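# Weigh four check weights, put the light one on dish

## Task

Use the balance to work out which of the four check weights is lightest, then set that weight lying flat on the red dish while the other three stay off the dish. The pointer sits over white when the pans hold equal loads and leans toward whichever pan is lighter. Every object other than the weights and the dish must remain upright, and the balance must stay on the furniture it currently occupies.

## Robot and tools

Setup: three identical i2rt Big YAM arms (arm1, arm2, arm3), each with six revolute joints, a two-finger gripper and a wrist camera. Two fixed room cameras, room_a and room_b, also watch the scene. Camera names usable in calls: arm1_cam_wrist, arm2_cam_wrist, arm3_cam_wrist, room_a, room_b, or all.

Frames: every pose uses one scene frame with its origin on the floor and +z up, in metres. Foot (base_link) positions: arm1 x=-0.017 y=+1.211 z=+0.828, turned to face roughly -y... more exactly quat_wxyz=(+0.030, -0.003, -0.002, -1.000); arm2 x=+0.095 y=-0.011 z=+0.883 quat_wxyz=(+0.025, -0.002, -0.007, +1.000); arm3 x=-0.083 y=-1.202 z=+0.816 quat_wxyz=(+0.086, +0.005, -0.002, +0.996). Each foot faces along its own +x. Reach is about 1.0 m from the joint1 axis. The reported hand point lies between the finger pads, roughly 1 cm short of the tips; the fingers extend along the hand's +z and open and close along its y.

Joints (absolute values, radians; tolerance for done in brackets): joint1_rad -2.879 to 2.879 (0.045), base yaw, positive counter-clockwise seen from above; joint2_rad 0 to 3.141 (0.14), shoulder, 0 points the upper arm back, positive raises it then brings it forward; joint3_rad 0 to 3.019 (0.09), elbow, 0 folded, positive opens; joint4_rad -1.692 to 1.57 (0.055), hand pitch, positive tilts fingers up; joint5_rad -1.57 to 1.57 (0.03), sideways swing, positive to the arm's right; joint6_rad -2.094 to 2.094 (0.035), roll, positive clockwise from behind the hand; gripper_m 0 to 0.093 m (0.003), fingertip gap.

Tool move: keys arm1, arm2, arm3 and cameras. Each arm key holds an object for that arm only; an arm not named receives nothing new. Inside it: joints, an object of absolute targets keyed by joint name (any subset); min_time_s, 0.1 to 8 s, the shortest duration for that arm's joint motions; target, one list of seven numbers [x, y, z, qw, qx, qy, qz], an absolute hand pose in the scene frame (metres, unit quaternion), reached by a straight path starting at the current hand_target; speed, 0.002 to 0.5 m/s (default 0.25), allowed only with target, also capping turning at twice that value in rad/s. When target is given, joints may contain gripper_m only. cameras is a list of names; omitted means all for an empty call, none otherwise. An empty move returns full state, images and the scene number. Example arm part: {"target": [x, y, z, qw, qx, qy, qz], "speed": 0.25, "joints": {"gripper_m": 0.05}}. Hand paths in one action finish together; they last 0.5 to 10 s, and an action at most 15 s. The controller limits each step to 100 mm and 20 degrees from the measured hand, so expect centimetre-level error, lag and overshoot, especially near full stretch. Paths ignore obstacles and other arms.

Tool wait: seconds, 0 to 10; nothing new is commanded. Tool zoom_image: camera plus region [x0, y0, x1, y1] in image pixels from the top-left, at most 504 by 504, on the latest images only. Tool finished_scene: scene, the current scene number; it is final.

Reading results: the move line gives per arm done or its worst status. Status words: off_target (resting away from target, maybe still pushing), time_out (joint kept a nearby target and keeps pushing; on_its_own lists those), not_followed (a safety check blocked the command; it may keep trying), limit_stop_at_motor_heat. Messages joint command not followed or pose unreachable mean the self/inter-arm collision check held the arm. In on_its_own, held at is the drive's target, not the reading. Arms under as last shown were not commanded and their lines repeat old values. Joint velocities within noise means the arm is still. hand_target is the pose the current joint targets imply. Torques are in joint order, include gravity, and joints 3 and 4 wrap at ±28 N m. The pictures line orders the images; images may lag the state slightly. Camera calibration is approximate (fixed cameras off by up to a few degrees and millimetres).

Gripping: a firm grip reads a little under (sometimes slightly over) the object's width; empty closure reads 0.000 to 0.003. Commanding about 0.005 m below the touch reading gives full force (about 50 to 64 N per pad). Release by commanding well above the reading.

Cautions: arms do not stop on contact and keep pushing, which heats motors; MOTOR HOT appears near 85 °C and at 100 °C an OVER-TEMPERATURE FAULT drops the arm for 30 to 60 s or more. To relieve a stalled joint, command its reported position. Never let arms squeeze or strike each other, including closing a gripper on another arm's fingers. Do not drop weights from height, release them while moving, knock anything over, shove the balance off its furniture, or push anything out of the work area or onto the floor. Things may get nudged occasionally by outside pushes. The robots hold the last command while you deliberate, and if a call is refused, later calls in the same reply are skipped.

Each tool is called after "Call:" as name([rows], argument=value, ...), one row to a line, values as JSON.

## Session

Call:
move()

Call:
zoom_image(camera="room_a", region=[270, 200, 370, 290])

Call:
zoom_image(camera="room_b", region=[410, 210, 510, 300])

Scene clock: 0.00 s.
Joint torques (N m): no reading
Heat: arm1: hottest joint2_rad 35 °C; arm2: hottest joint2_rad 29 °C; arm3: hottest joint2_rad 34 °C.
Joint velocities: within noise
arm1.joint_positions: joint1_rad=+0.776 joint2_rad=+0.602 joint3_rad=+1.507 joint4_rad=-1.261 joint5_rad=+0.098 joint6_rad=+0.607 gripper_m=+0.09396
arm1.joint_status: not commanded
arm1.hand: x=-0.1701 y=+1.0660 z=+1.4453 quat_wxyz=(-0.349, -0.815, -0.066, +0.458) (m; scene frame)
arm1.hand_target: x=-0.1672 y=+1.0692 z=+1.4585 quat_wxyz=(-0.357, -0.807, -0.065, +0.467) (m; scene frame)
arm1.hand_status: not commanded
arm2.joint_positions: joint1_rad=+0.021 joint2_rad=+0.603 joint3_rad=+1.379 joint4_rad=-1.633 joint5_rad=-0.031 joint6_rad=+0.148 gripper_m=+0.09396
arm2.joint_status: not commanded
arm2.hand: x=-0.0901 y=-0.0176 z=+1.3638 quat_wxyz=(+0.028, +0.934, -0.076, -0.347) (m; scene frame)
arm2.hand_target: x=-0.0886 y=-0.0177 z=+1.3731 quat_wxyz=(+0.029, +0.930, -0.075, -0.358) (m; scene frame)
arm2.hand_status: not commanded
arm3.joint_positions: joint1_rad=+0.525 joint2_rad=+0.628 joint3_rad=+1.422 joint4_rad=-1.611 joint5_rad=-0.278 joint6_rad=-0.485 gripper_m=+0.09396
arm3.joint_status: not commanded
arm3.hand: x=-0.2389 y=-1.3139 z=+1.3216 quat_wxyz=(+0.100, +0.819, +0.423, -0.375) (m; scene frame)
arm3.hand_target: x=-0.2372 y=-1.3133 z=+1.3293 quat_wxyz=(+0.099, +0.815, +0.422, -0.384) (m; scene frame)
arm3.hand_status: not commanded
pictures: arm1_cam_wrist, arm2_cam_wrist, arm3_cam_wrist, room_a, room_b
camera_calibration:
arm1_cam_wrist: T_world_to_cam=[[-0.426578, 0.750242, -0.505142, -0.142259], [0.876534, 0.205232, -0.435395, 0.562627], [-0.22298, -0.628504, -0.74516, 1.8366], [0, 0, 0, 1]] pos_world=[-0.144322, 1.14557, 1.54166]
arm2_cam_wrist: T_world_to_cam=[[0.114776, 0.987548, -0.107587, 0.175562], [0.988832, -0.123942, -0.0827592, 0.205023], [-0.0950631, -0.0968864, -0.990745, 1.46502], [0, 0, 0, 1]] pos_world=[-0.0836141, -0.00602373, 1.48732]
arm3_cam_wrist: T_world_to_cam=[[-0.763962, 0.629021, 0.143855, 0.455582], [0.608574, 0.776494, -0.163383, 1.38403], [-0.214474, -0.0372722, -0.976018, 1.31615], [0, 0, 0, 1]] pos_world=[-0.211956, -1.3122, 1.44517]

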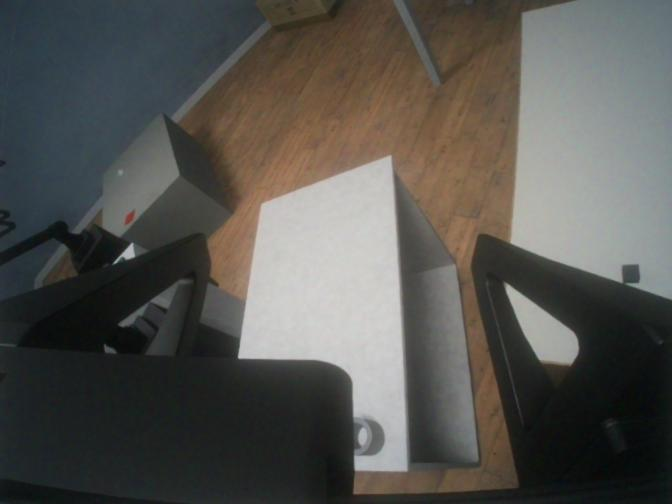

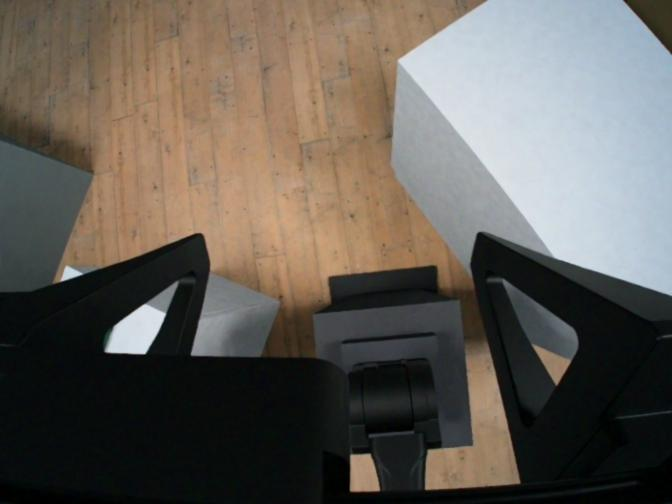

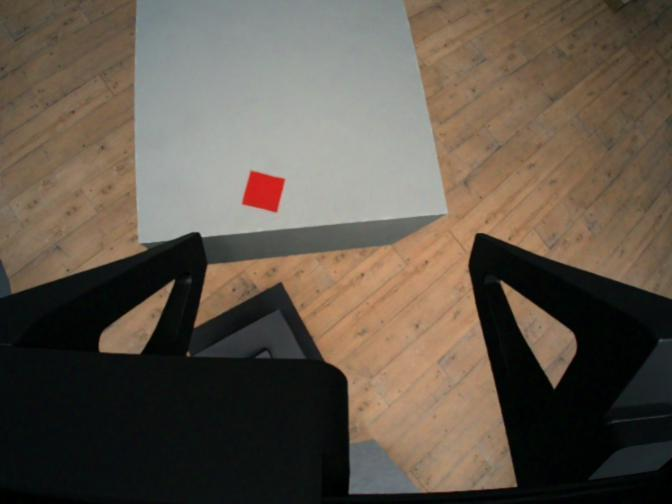

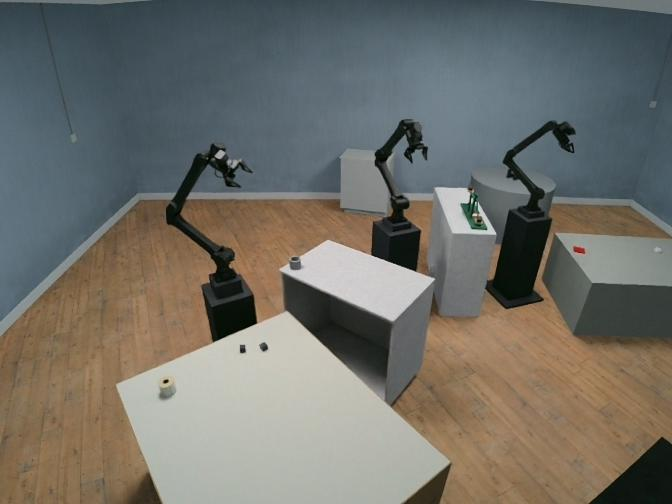

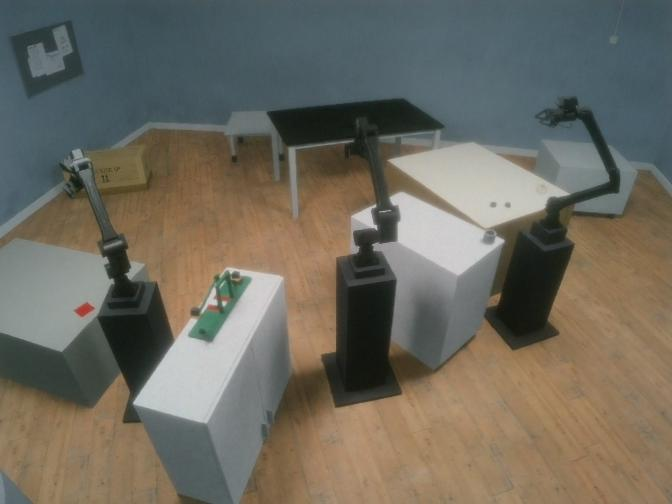

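Scaled by 5.040 from the camera's 672x504 image, which has a finer 960x720 frame.

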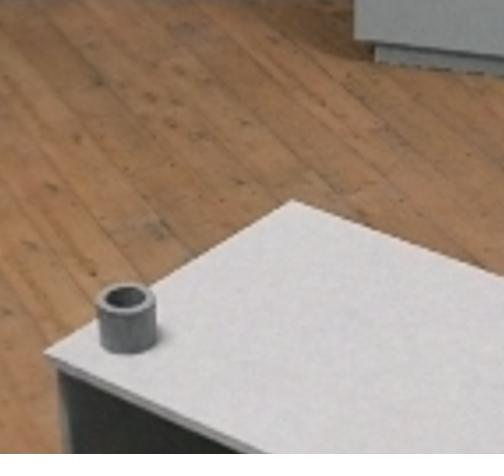

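Scaled by 5.040 from the camera's 672x504 image, which has a finer 960x720 frame.

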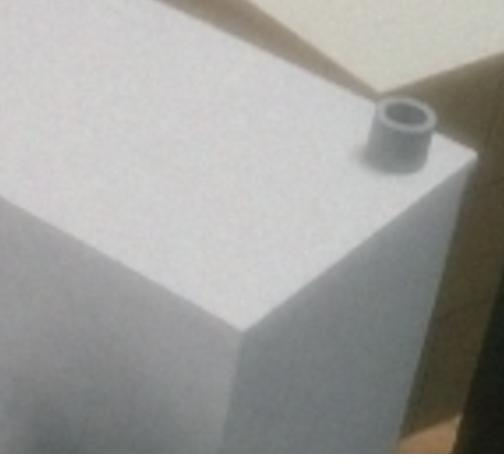

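Call:
zoom_image(camera="room_a", region=[430, 170, 530, 260])

Call:
zoom_image(camera="room_b", region=[170, 250, 290, 350])

Scaled by 5.040 from the camera's 672x504 image, which has a finer 960x720 frame.

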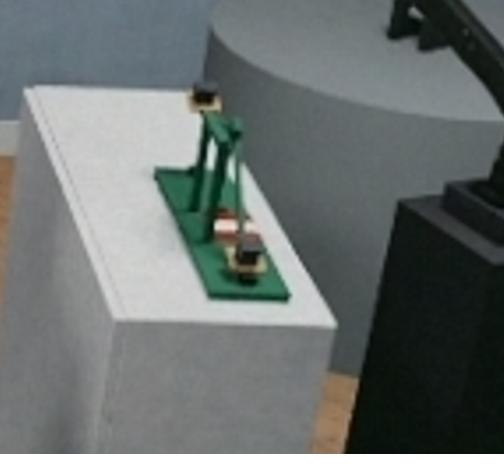

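Scaled by 4.200 from the camera's 672x504 image, which has a finer 960x720 frame.

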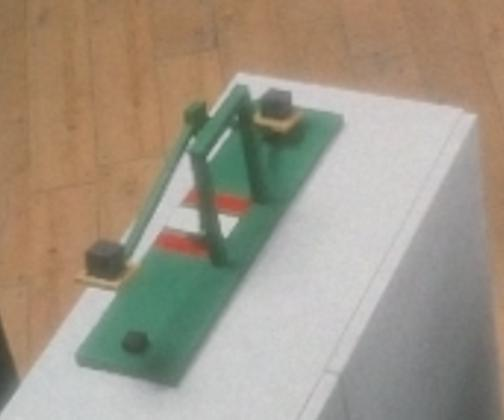

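Call:
move(arm2={"joints":{"joint1_rad":1.75,"joint2_rad":0.8,"joint3_rad":1.4,"joint4_rad":-1.35,"joint5_rad":0,"joint6_rad":0},"min_time_s":2.4}, arm3={"joints":{"joint1_rad":-2.17,"joint2_rad":0.65,"joint3_rad":1.35,"joint4_rad":-1.5,"joint5_rad":0,"joint6_rad":0},"min_time_s":2.4}, cameras=["arm2_cam_wrist","arm3_cam_wrist","room_a","room_b"])

Call:
zoom_image(camera="arm3_cam_wrist", region=[180, 50, 500, 300])

Call:
zoom_image(camera="arm2_cam_wrist", region=[180, 0, 500, 250])

Scene clock: 3.97 s.
Joint torques (N m): arm1=[-0.09 3.08 9.88 2.04 0.1 -0.14] | arm2=[2.43 -0.62 12.16 2.26 0.05 -0.06] | arm3=[-1.73 1.49 6.71 2.28 0.13 0.13]
Heat: arm1: hottest joint2_rad 35 °C; arm2: hottest joint2_rad 29 °C; arm3: hottest joint2_rad 34 °C.
move: arm2 done; arm3 done
Joint velocities: within noise
arm1: as last shown
arm2.joint_positions: joint1_rad=+1.739 joint2_rad=+0.790 joint3_rad=+1.379 joint4_rad=-1.364 joint5_rad=-0.002 joint6_rad=+0.010 gripper_m=+0.09396
arm2.joint_status: all done
arm2.hand: x=+0.1284 y=-0.3144 z=+1.3649 quat_wxyz=(+0.288, +0.618, +0.688, -0.249) (m; scene frame)
arm2.hand_target: x=+0.1319 y=-0.3192 z=+1.3749 quat_wxyz=(+0.296, +0.608, +0.690, -0.257) (m; scene frame)
arm2.hand_status: not commanded
arm3.joint_positions: joint1_rad=-2.163 joint2_rad=+0.638 joint3_rad=+1.356 joint4_rad=-1.514 joint5_rad=-0.003 joint6_rad=-0.009 gripper_m=+0.09398
arm3.joint_status: all done
arm3.hand: x=+0.0729 y=-1.0459 z=+1.3003 quat_wxyz=(-0.345, +0.366, -0.851, -0.152) (m; scene frame)
arm3.hand_target: x=+0.0793 y=-1.0422 z=+1.2976 quat_wxyz=(-0.343, +0.359, -0.855, -0.150) (m; scene frame)
arm3.hand_status: not commanded
pictures: arm2_cam_wrist, arm3_cam_wrist, room_a, room_b
camera_calibration:
arm2_cam_wrist: T_world_to_cam=[[-0.992796, -0.11882, -0.0154364, 0.112414], [-0.11486, 0.980459, -0.159712, 0.546269], [0.0341118, -0.156789, -0.987043, 1.41764], [0, 0, 0, 1]] pos_world=[0.12599, -0.299968, 1.48825]
arm3_cam_wrist: T_world_to_cam=[[0.722891, -0.690804, -0.0147901, -0.754158], [-0.684474, -0.713012, -0.152015, -0.495712], [0.094467, 0.120014, -0.988268, 1.53025], [0, 0, 0, 1]] pos_world=[0.061314, -1.05807, 1.42579]

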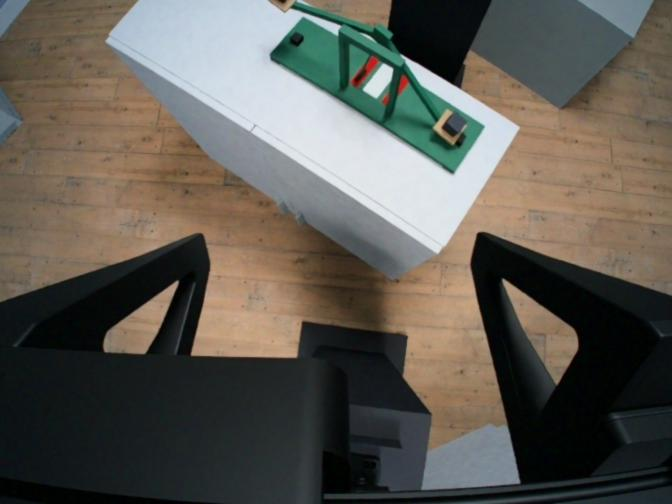

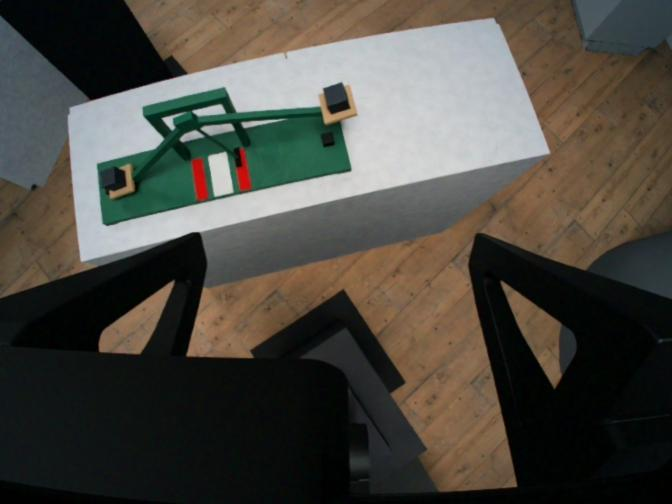

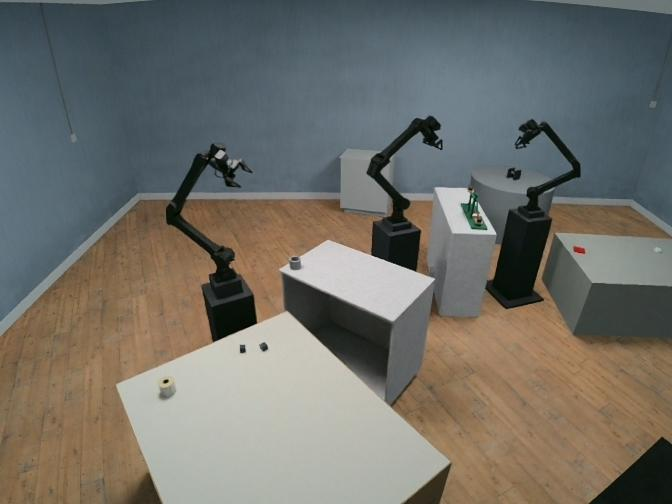

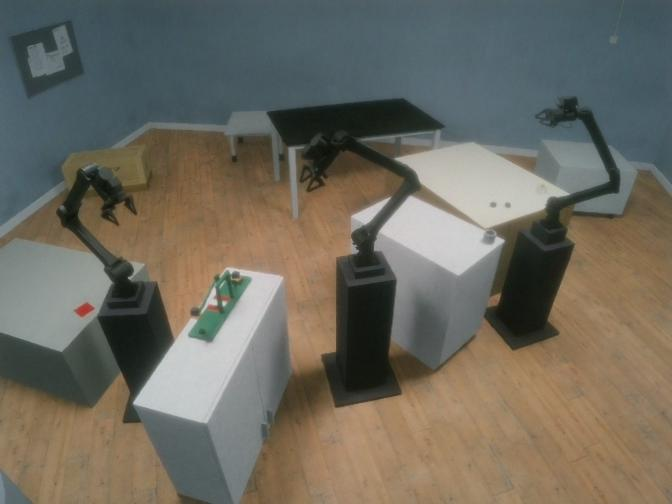

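Scaled by 1.575 from the camera's 672x504 image, which has a finer 960x720 frame.

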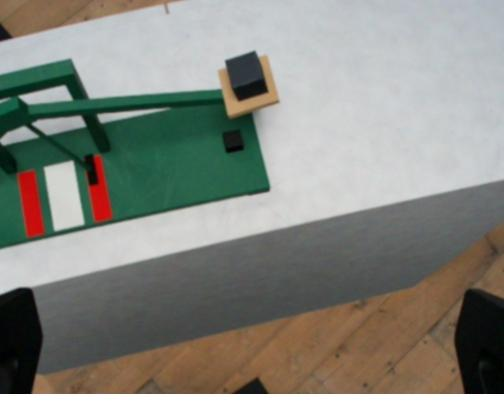

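Scaled by 1.575 from the camera's 672x504 image, which has a finer 960x720 frame.

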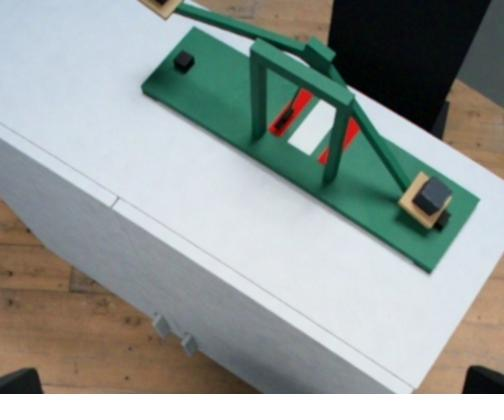

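Call:
move(arm3={"target":[0.258,-0.836,1.06,0,0.286,0.958,0],"speed":0.4,"joints":{"gripper_m":0.07}}, cameras=["arm2_cam_wrist","arm3_cam_wrist","room_a","room_b"])

Call:
zoom_image(camera="room_b", region=[130, 210, 290, 350])

Call:
zoom_image(camera="room_a", region=[420, 120, 540, 240])

Scene clock: 8.10 s.
Joint torques (N m): arm1=[-0.62 2.78 9.98 2.1 0.1 -0.14] | arm2=[2.26 -0.32 12.22 2.25 0.06 -0.02] | arm3=[-1.32 -14.21 11.4 0.13 0.02 0.05]
Heat: arm1: hottest joint2_rad 35 °C; arm2: hottest joint3_rad 30 °C; arm3: hottest joint2_rad 34 °C.
move: arm3 off_target
Joint velocities: within noise
arm1, arm2: as last shown
arm3.joint_positions: joint1_rad=-2.135 joint2_rad=+1.622 joint3_rad=+1.569 joint4_rad=-1.532 joint5_rad=+0.013 joint6_rad=+1.400 gripper_m=+0.07010
arm3.joint_status: all done
arm3.hand: x=+0.2478 y=-0.8437 z=+1.0524 quat_wxyz=(+0.002, -0.279, -0.960, +0.008) (m; scene frame)
arm3.hand_target: x=+0.2576 y=-0.8363 z=+1.0600 quat_wxyz=(+0.000, -0.286, -0.958, +0.000) (m; scene frame)
arm3.hand_status: off_target (0.015 m and 1.3 deg from the pose sent, 0.369 m and 89.5 deg at the start)
pictures: arm2_cam_wrist, arm3_cam_wrist, room_a, room_b
camera_calibration:
arm2_cam_wrist: T_world_to_cam=[[-0.992796, -0.11882, -0.0154364, 0.112414], [-0.11486, 0.980459, -0.159712, 0.546269], [0.0341118, -0.156789, -0.987043, 1.41764], [0, 0, 0, 1]] pos_world=[0.12599, -0.299968, 1.48825]
arm3_cam_wrist: T_world_to_cam=[[-0.544885, -0.838366, 0.0156015, -0.586904], [-0.677657, 0.45124, 0.580657, -0.0599901], [-0.493843, 0.305819, -0.813999, 1.36355], [0, 0, 0, 1]] pos_world=[0.312933, -0.88197, 1.15392]

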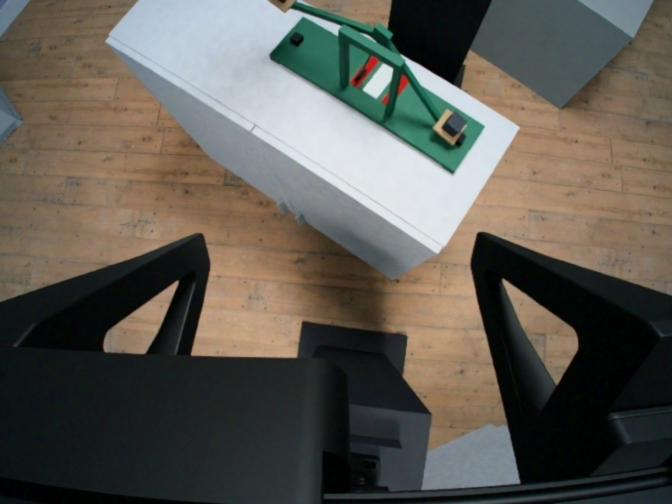

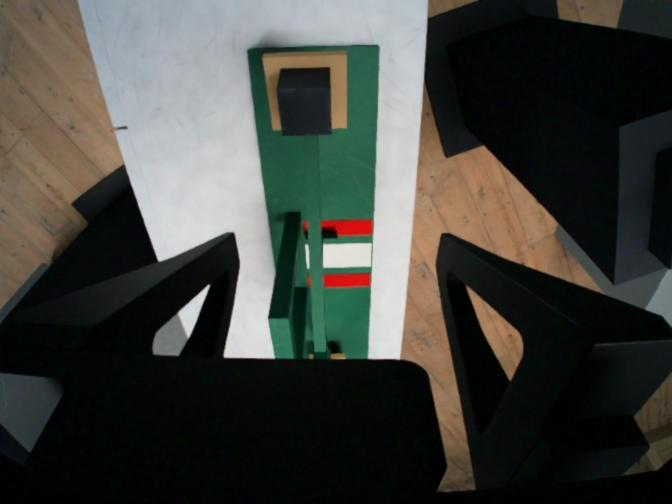

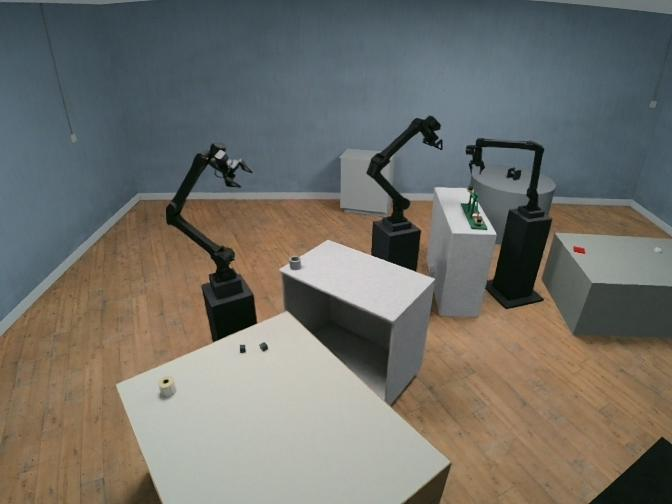

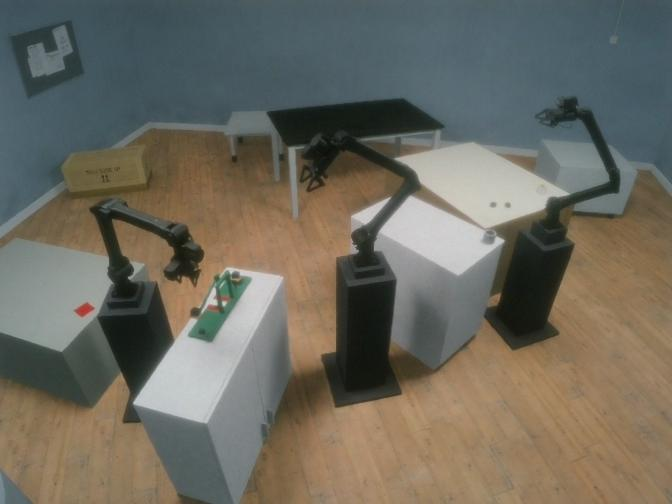

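Scaled by 3.150 from the camera's 672x504 image, which has a finer 960x720 frame.

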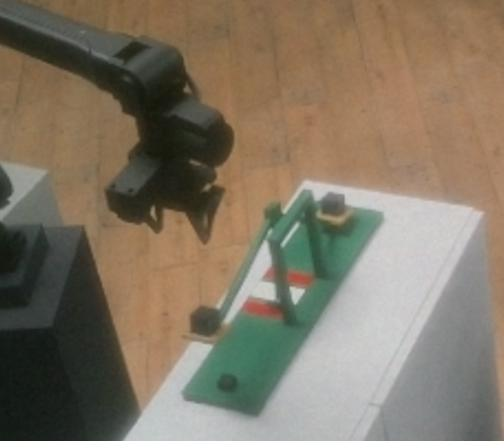

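Scaled by 4.200 from the camera's 672x504 image, which has a finer 960x720 frame.

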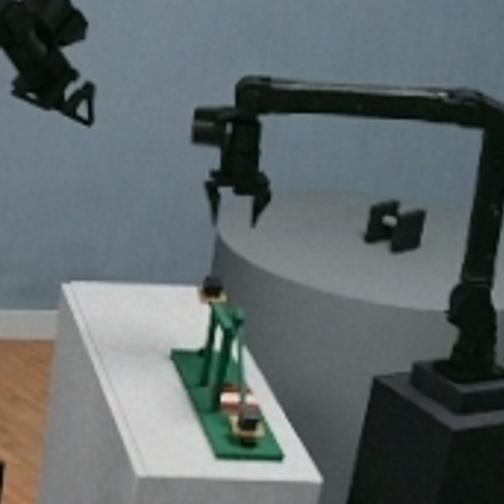

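Call:
move(arm3={"target":[0.295,-0.842,1.003,0,0.286,0.958,0],"speed":0.25}, cameras=["arm3_cam_wrist","room_a","room_b"])

Call:
zoom_image(camera="room_b", region=[140, 240, 250, 350])

Call:
zoom_image(camera="room_a", region=[430, 130, 530, 230])

Scene clock: 10.00 s.
Joint torques (N m): arm1=[-0.26 2.84 9.94 2.22 0.08 -0.14] | arm2=[2.2 -0.44 12.22 2.25 0.04 -0.01] | arm3=[-1.03 -14.97 8.13 0.85 0.03 -0.08]
Heat: arm1: hottest joint2_rad 35 °C; arm2: hottest joint3_rad 30 °C; arm3: hottest joint2_rad 34 °C.
move: arm3 off_target
Joint velocities: within noise
arm1, arm2: as last shown
arm3.joint_positions: joint1_rad=-2.201 joint2_rad=+1.691 joint3_rad=+1.557 joint4_rad=-1.421 joint5_rad=+0.013 joint6_rad=+1.358 gripper_m=+0.07010
arm3.joint_status: not commanded
arm3.hand: x=+0.2920 y=-0.8450 z=+1.0144 quat_wxyz=(-0.004, -0.290, -0.957, -0.005) (m; scene frame)
arm3.hand_target: x=+0.2948 y=-0.8422 z=+1.0032 quat_wxyz=(+0.000, -0.286, -0.958, +0.000) (m; scene frame)
arm3.hand_status: off_target (0.012 m and 0.9 deg from the pose sent, 0.068 m and 1.3 deg at the start)
pictures: arm3_cam_wrist, room_a, room_b
camera_calibration:
arm3_cam_wrist: T_world_to_cam=[[-0.564531, -0.825298, -0.0136633, -0.516889], [-0.678827, 0.454796, 0.576501, 0.000220273], [-0.469572, 0.334728, -0.816982, 1.37521], [0, 0, 0, 1]] pos_world=[0.354109, -0.88701, 1.11633]

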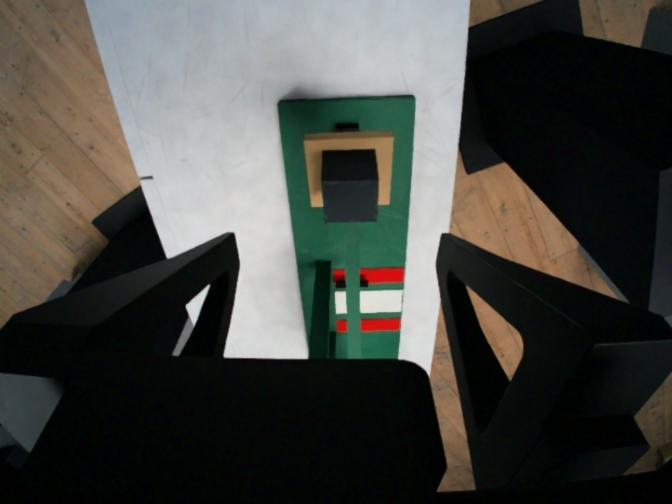

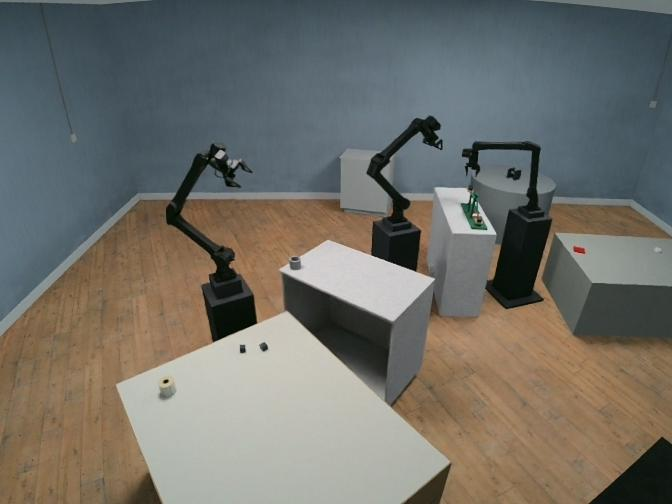

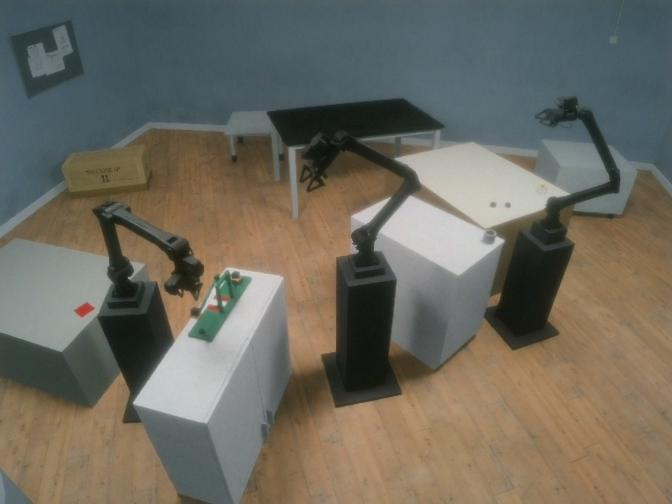

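Scaled by 4.582 from the camera's 672x504 image, which has a finer 960x720 frame.

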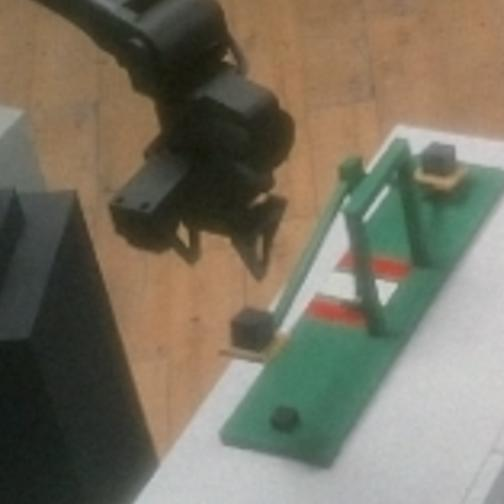

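Scaled by 5.040 from the camera's 672x504 image, which has a finer 960x720 frame.

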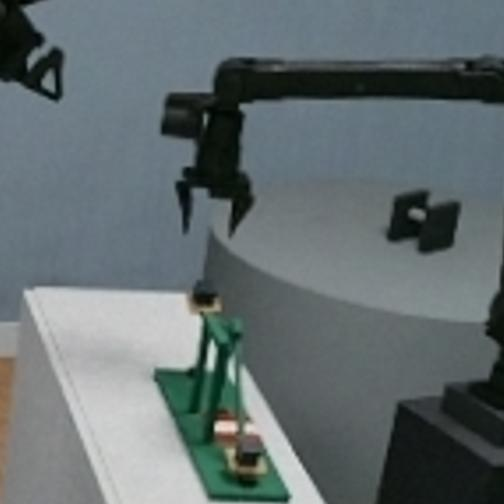

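Call:
move(arm3={"target":[0.267,-0.831,0.948,0,0.286,0.958,0],"speed":0.2}, cameras=["arm3_cam_wrist","room_b","room_a"])

Call:
zoom_image(camera="room_b", region=[140, 240, 250, 350])

Call:
zoom_image(camera="room_a", region=[430, 130, 530, 230])

Call:
zoom_image(camera="arm3_cam_wrist", region=[200, 120, 500, 370])

Scene clock: 12.07 s.
Joint torques (N m): arm1=[-0.32 2.73 9.91 2.04 0.1 -0.15] | arm2=[2.32 -0.38 12.26 2.22 0.05 -0.01] | arm3=[-0.62 -14.62 7.5 0.87 0.05 0.06]
Heat: arm1: hottest joint2_rad 35 °C; arm2: hottest joint3_rad 31 °C; arm3: hottest joint2_rad 35 °C.
move: arm3 off_target
Joint velocities: within noise
arm1, arm2: as last shown
arm3.joint_positions: joint1_rad=-2.151 joint2_rad=+1.691 joint3_rad=+1.417 joint4_rad=-1.274 joint5_rad=+0.013 joint6_rad=+1.392 gripper_m=+0.07010
arm3.joint_status: not commanded
arm3.hand: x=+0.2672 y=-0.8330 z=+0.9625 quat_wxyz=(-0.006, -0.283, -0.959, -0.009) (m; scene frame)
arm3.hand_target: x=+0.2667 y=-0.8313 z=+0.9481 quat_wxyz=(+0.000, -0.286, -0.958, +0.000) (m; scene frame)
arm3.hand_status: off_target (0.015 m and 1.3 deg from the pose sent, 0.072 m and 0.9 deg at the start)
pictures: arm3_cam_wrist, room_a, room_b
camera_calibration:
arm3_cam_wrist: T_world_to_cam=[[-0.551493, -0.833899, -0.0216302, -0.524698], [-0.688563, 0.440433, 0.576107, -0.00109618], [-0.470888, 0.332613, -0.817088, 1.31583], [0, 0, 0, 1]] pos_world=[0.329488, -0.874726, 1.06444]

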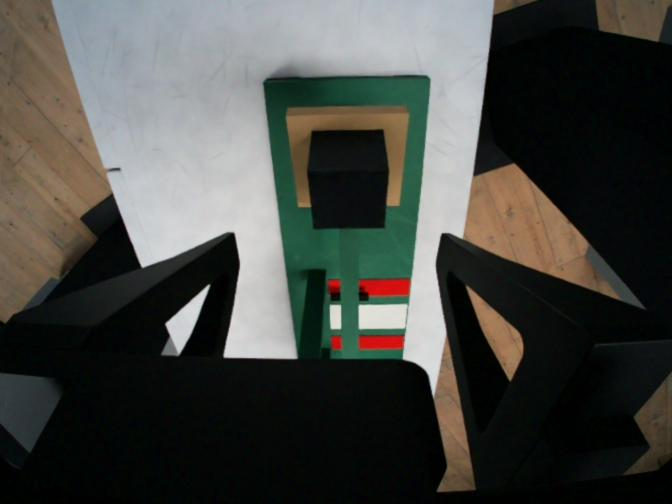

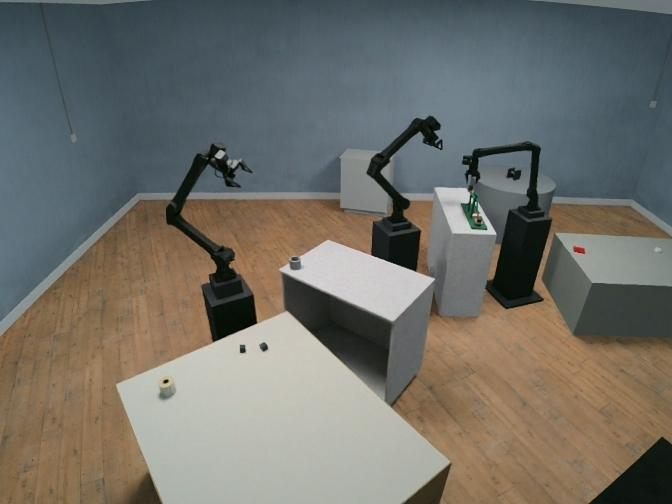

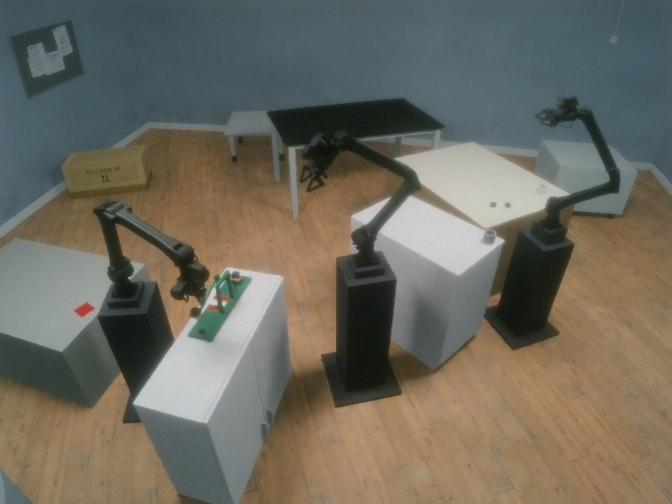

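Scaled by 4.582 from the camera's 672x504 image, which has a finer 960x720 frame.

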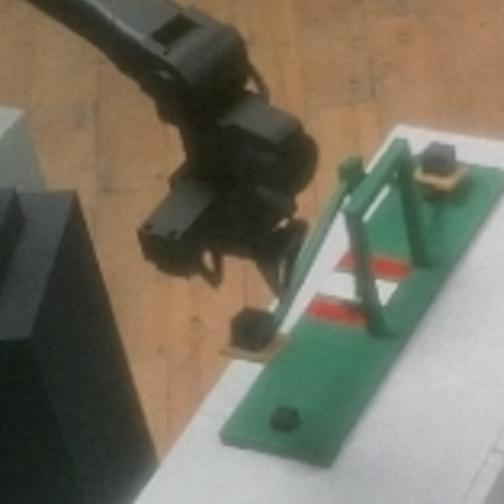

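Scaled by 5.040 from the camera's 672x504 image, which has a finer 960x720 frame.

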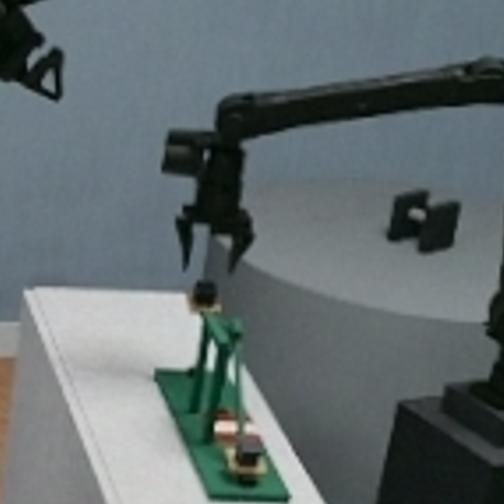

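Scaled by 1.680 from the camera's 672x504 image, which has a finer 960x720 frame.

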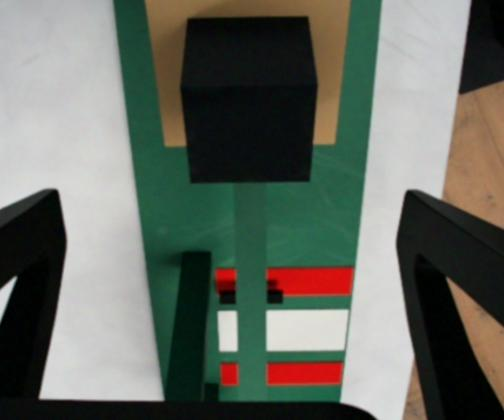

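Call:
move(arm3={"target":[0.266,-0.834,0.905,0,0.286,0.958,0],"speed":0.12}, cameras=["arm3_cam_wrist"])

Call:
zoom_image(camera="arm3_cam_wrist", region=[200, 120, 500, 370])

Scene clock: 13.60 s.
Joint torques (N m): arm1=[-0.44 2.78 9.89 2.19 0.06 -0.13] | arm2=[2.08 -0.32 12.19 2.22 0.03 -0.02] | arm3=[-1.03 -14.56 7.38 0.87 0.06 0]
Heat: arm1: hottest joint2_rad 35 °C; arm2: hottest joint3_rad 31 °C; arm3: hottest joint2_rad 35 °C.
move: arm3 off_target
Joint velocities: within noise
arm1, arm2: as last shown
arm3.joint_positions: joint1_rad=-2.151 joint2_rad=+1.722 joint3_rad=+1.339 joint4_rad=-1.165 joint5_rad=+0.013 joint6_rad=+1.392 gripper_m=+0.07010
arm3.joint_status: not commanded
arm3.hand: x=+0.2653 y=-0.8344 z=+0.9194 quat_wxyz=(-0.006, -0.283, -0.959, -0.009) (m; scene frame)
arm3.hand_target: x=+0.2657 y=-0.8343 z=+0.9052 quat_wxyz=(+0.000, -0.286, -0.958, +0.000) (m; scene frame)
arm3.hand_status: off_target (0.014 m and 1.3 deg from the pose sent, 0.058 m and 1.3 deg at the start)
pictures: arm3_cam_wrist
camera_calibration:
arm3_cam_wrist: T_world_to_cam=[[-0.552165, -0.833464, -0.0212669, -0.527614], [-0.688023, 0.441108, 0.576236, 0.0233256], [-0.47089, 0.332809, -0.817007, 1.28028], [0, 0, 0, 1]] pos_world=[0.32759, -0.876125, 1.02134]

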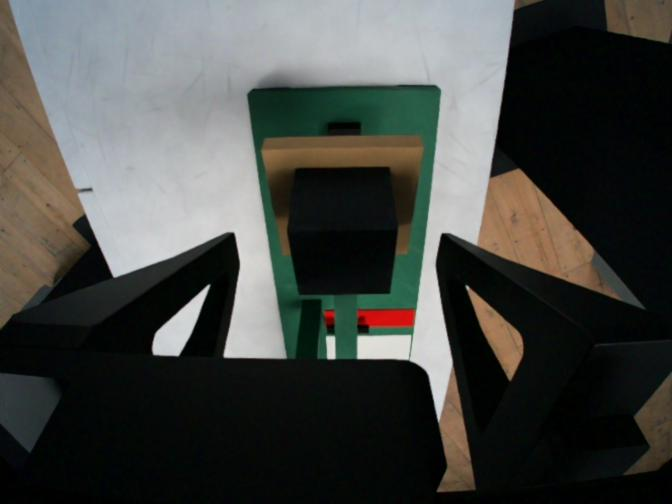

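Scaled by 1.680 from the camera's 672x504 image, which has a finer 960x720 frame.

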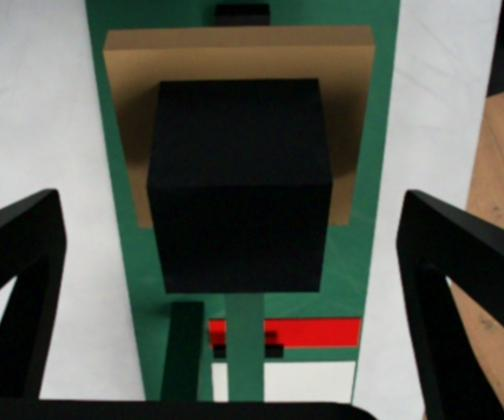

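Call:
move(arm3={"joints":{"gripper_m":0.025}}, cameras=["arm3_cam_wrist"])

Scene clock: 14.50 s.
Joint torques (N m): arm1=[-0.38 3.31 9.98 2.14 0.11 -0.16] | arm2=[2.2 -0.5 12.27 2.21 0.03 -0.01] | arm3=[-1.03 -14.62 7.39 0.88 0.06 0]
Heat: arm1: hottest joint3_rad 36 °C; arm2: hottest joint3_rad 32 °C; arm3: hottest joint2_rad 35 °C.
move: arm3 off_target
Joint velocities: within noise
arm1, arm2: as last shown
arm3.joint_positions: joint1_rad=-2.151 joint2_rad=+1.722 joint3_rad=+1.339 joint4_rad=-1.165 joint5_rad=+0.012 joint6_rad=+1.392 gripper_m=+0.02984
arm3.joint_status: gripper_m off_target (ended at +0.02987, target +0.02500)
arm3.hand: x=+0.2653 y=-0.8343 z=+0.9194 quat_wxyz=(-0.006, -0.283, -0.959, -0.009) (m; scene frame)
arm3.hand_target: x=+0.2657 y=-0.8343 z=+0.9052 quat_wxyz=(+0.000, -0.286, -0.958, +0.000) (m; scene frame)
arm3.hand_status: not commanded
pictures: arm3_cam_wrist
camera_calibration:
arm3_cam_wrist: T_world_to_cam=[[-0.552216, -0.833429, -0.021297, -0.527536], [-0.687844, 0.441023, 0.576515, 0.0229074], [-0.471091, 0.33301, -0.816809, 1.28032], [0, 0, 0, 1]] pos_world=[0.32759, -0.876126, 1.02134]

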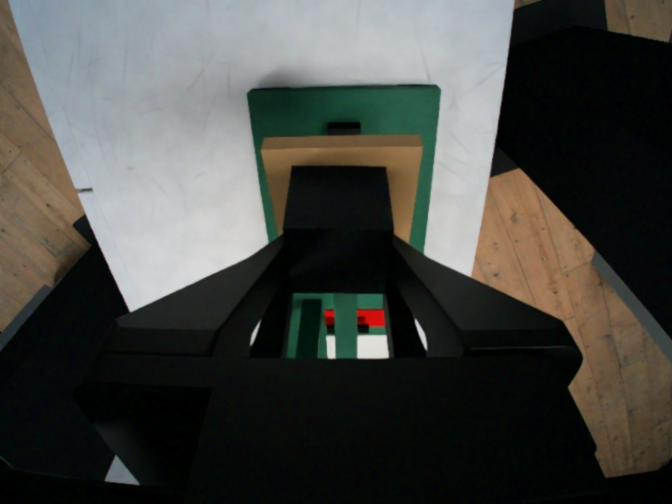

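Call:
move(arm3={"target":[0.262,-0.838,1.12,0,0.286,0.958,0],"speed":0.25})

Call:
move(arm3={"joints":{"joint1_rad":1.05,"joint2_rad":0.9,"joint3_rad":1.2,"joint4_rad":-1.5,"joint5_rad":0,"joint6_rad":0},"min_time_s":3.0}, cameras=["arm2_cam_wrist","arm3_cam_wrist","room_a","room_b"])

Call:
zoom_image(camera="room_b", region=[140, 240, 250, 350])

Scene clock: 16.47 s.
Joint torques (N m): arm1=[-0.56 3.02 9.88 2.03 0.1 -0.17] | arm2=[2.32 -0.21 12.21 2.26 0.04 -0.02] | arm3=[-0.79 -15.44 11.73 0.12 0.06 0.05]
Heat: arm1: hottest joint3_rad 36 °C; arm2: hottest joint3_rad 32 °C; arm3: hottest joint2_rad 35 °C.
move: arm3 off_target
Joint velocities: within noise
arm1, arm2: as last shown
arm3.joint_positions: joint1_rad=-2.151 joint2_rad=+1.638 joint3_rad=+1.724 joint4_rad=-1.677 joint5_rad=+0.012 joint6_rad=+1.393 gripper_m=+0.02984
arm3.joint_status: not commanded
arm3.hand: x=+0.2564 y=-0.8467 z=+1.1039 quat_wxyz=(+0.004, -0.283, -0.959, +0.011) (m; scene frame)
arm3.hand_target: x=+0.2615 y=-0.8385 z=+1.1197 quat_wxyz=(-0.003, -0.286, -0.958, -0.006) (m; scene frame)
arm3.hand_status: off_target (0.019 m and 1.4 deg from the pose sent, 0.201 m and 1.3 deg at the start; a joint's target at an end of its range on 20 of 50 steps)
pictures: none

Scene clock: 20.23 s.
Joint torques (N m): arm1=[-0.44 2.9 9.89 2.03 0.11 -0.15] | arm2=[2.43 -0.44 12.25 2.3 0.04 -0.02] | arm3=[-0.56 -5.25 8.23 1.7 0 -0.15]
Heat: arm1: hottest joint3_rad 36 °C; arm2: hottest joint3_rad 33 °C; arm3: hottest joint2_rad 35 °C.
move: arm3 done
Joint velocities: within noise
arm1.joint_positions: joint1_rad=+0.776 joint2_rad=+0.602 joint3_rad=+1.507 joint4_rad=-1.261 joint5_rad=+0.098 joint6_rad=+0.607 gripper_m=+0.09396
arm1.joint_status: not commanded
arm1.hand: x=-0.1701 y=+1.0660 z=+1.4453 quat_wxyz=(-0.349, -0.815, -0.066, +0.458) (m; scene frame)
arm1.hand_target: x=-0.1672 y=+1.0692 z=+1.4585 quat_wxyz=(-0.357, -0.807, -0.065, +0.467) (m; scene frame)
arm1.hand_status: not commanded
arm2: as last shown
arm3.joint_positions: joint1_rad=+1.042 joint2_rad=+0.910 joint3_rad=+1.201 joint4_rad=-1.514 joint5_rad=+0.001 joint6_rad=+0.009 gripper_m=+0.02985
arm3.joint_status: all done
arm3.hand: x=-0.2695 y=-1.4275 z=+1.1645 quat_wxyz=(+0.069, +0.894, +0.412, -0.160) (m; scene frame)
arm3.hand_target: x=-0.2683 y=-1.4298 z=+1.1679 quat_wxyz=(+0.074, +0.889, +0.419, -0.170) (m; scene frame)
arm3.hand_status: not commanded
pictures: arm2_cam_wrist, arm3_cam_wrist, room_a, room_b
camera_calibration:
arm2_cam_wrist: T_world_to_cam=[[-0.992796, -0.11882, -0.0154364, 0.112414], [-0.11486, 0.980459, -0.159712, 0.546269], [0.0341118, -0.156789, -0.987043, 1.41764], [0, 0, 0, 1]] pos_world=[0.12599, -0.299968, 1.48825]
arm3_cam_wrist: T_world_to_cam=[[-0.752158, 0.658973, 0.00352942, 0.735643], [0.635769, 0.724243, 0.266965, 0.896895], [0.173367, 0.203044, -0.9637, 1.5853], [0, 0, 0, 1]] pos_world=[-0.291737, -1.45622, 1.28572]

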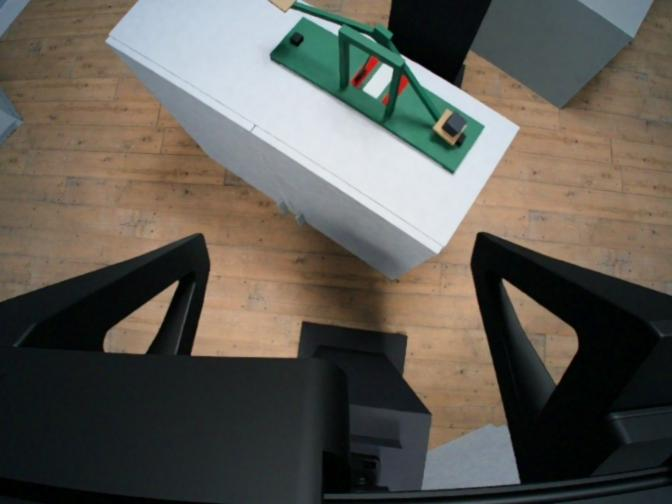

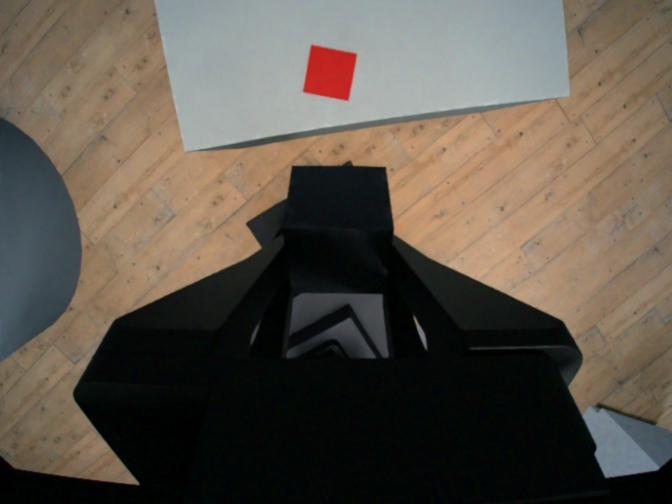

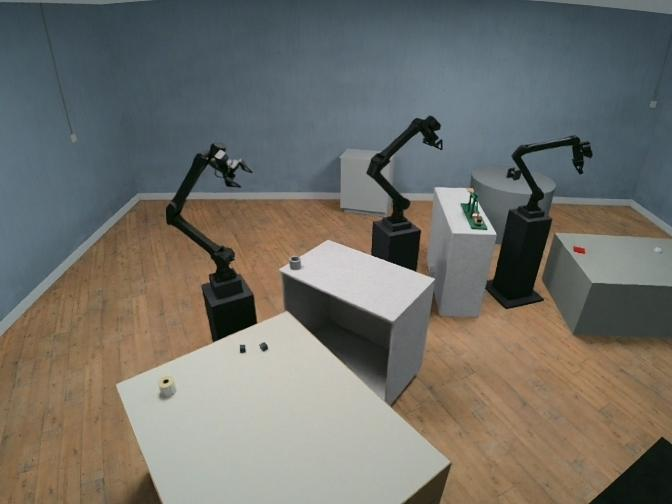

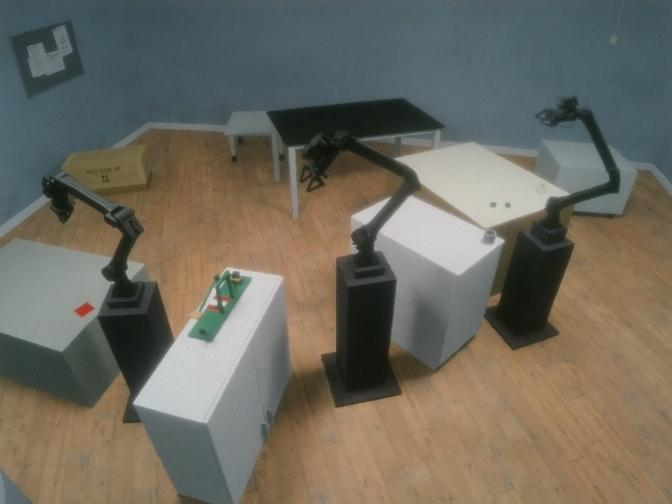

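Scaled by 4.582 from the camera's 672x504 image, which has a finer 960x720 frame.

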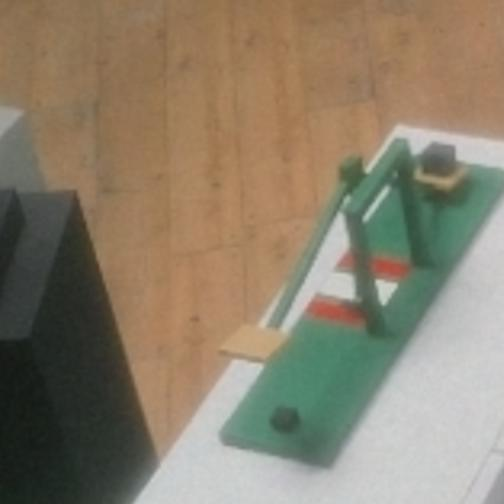

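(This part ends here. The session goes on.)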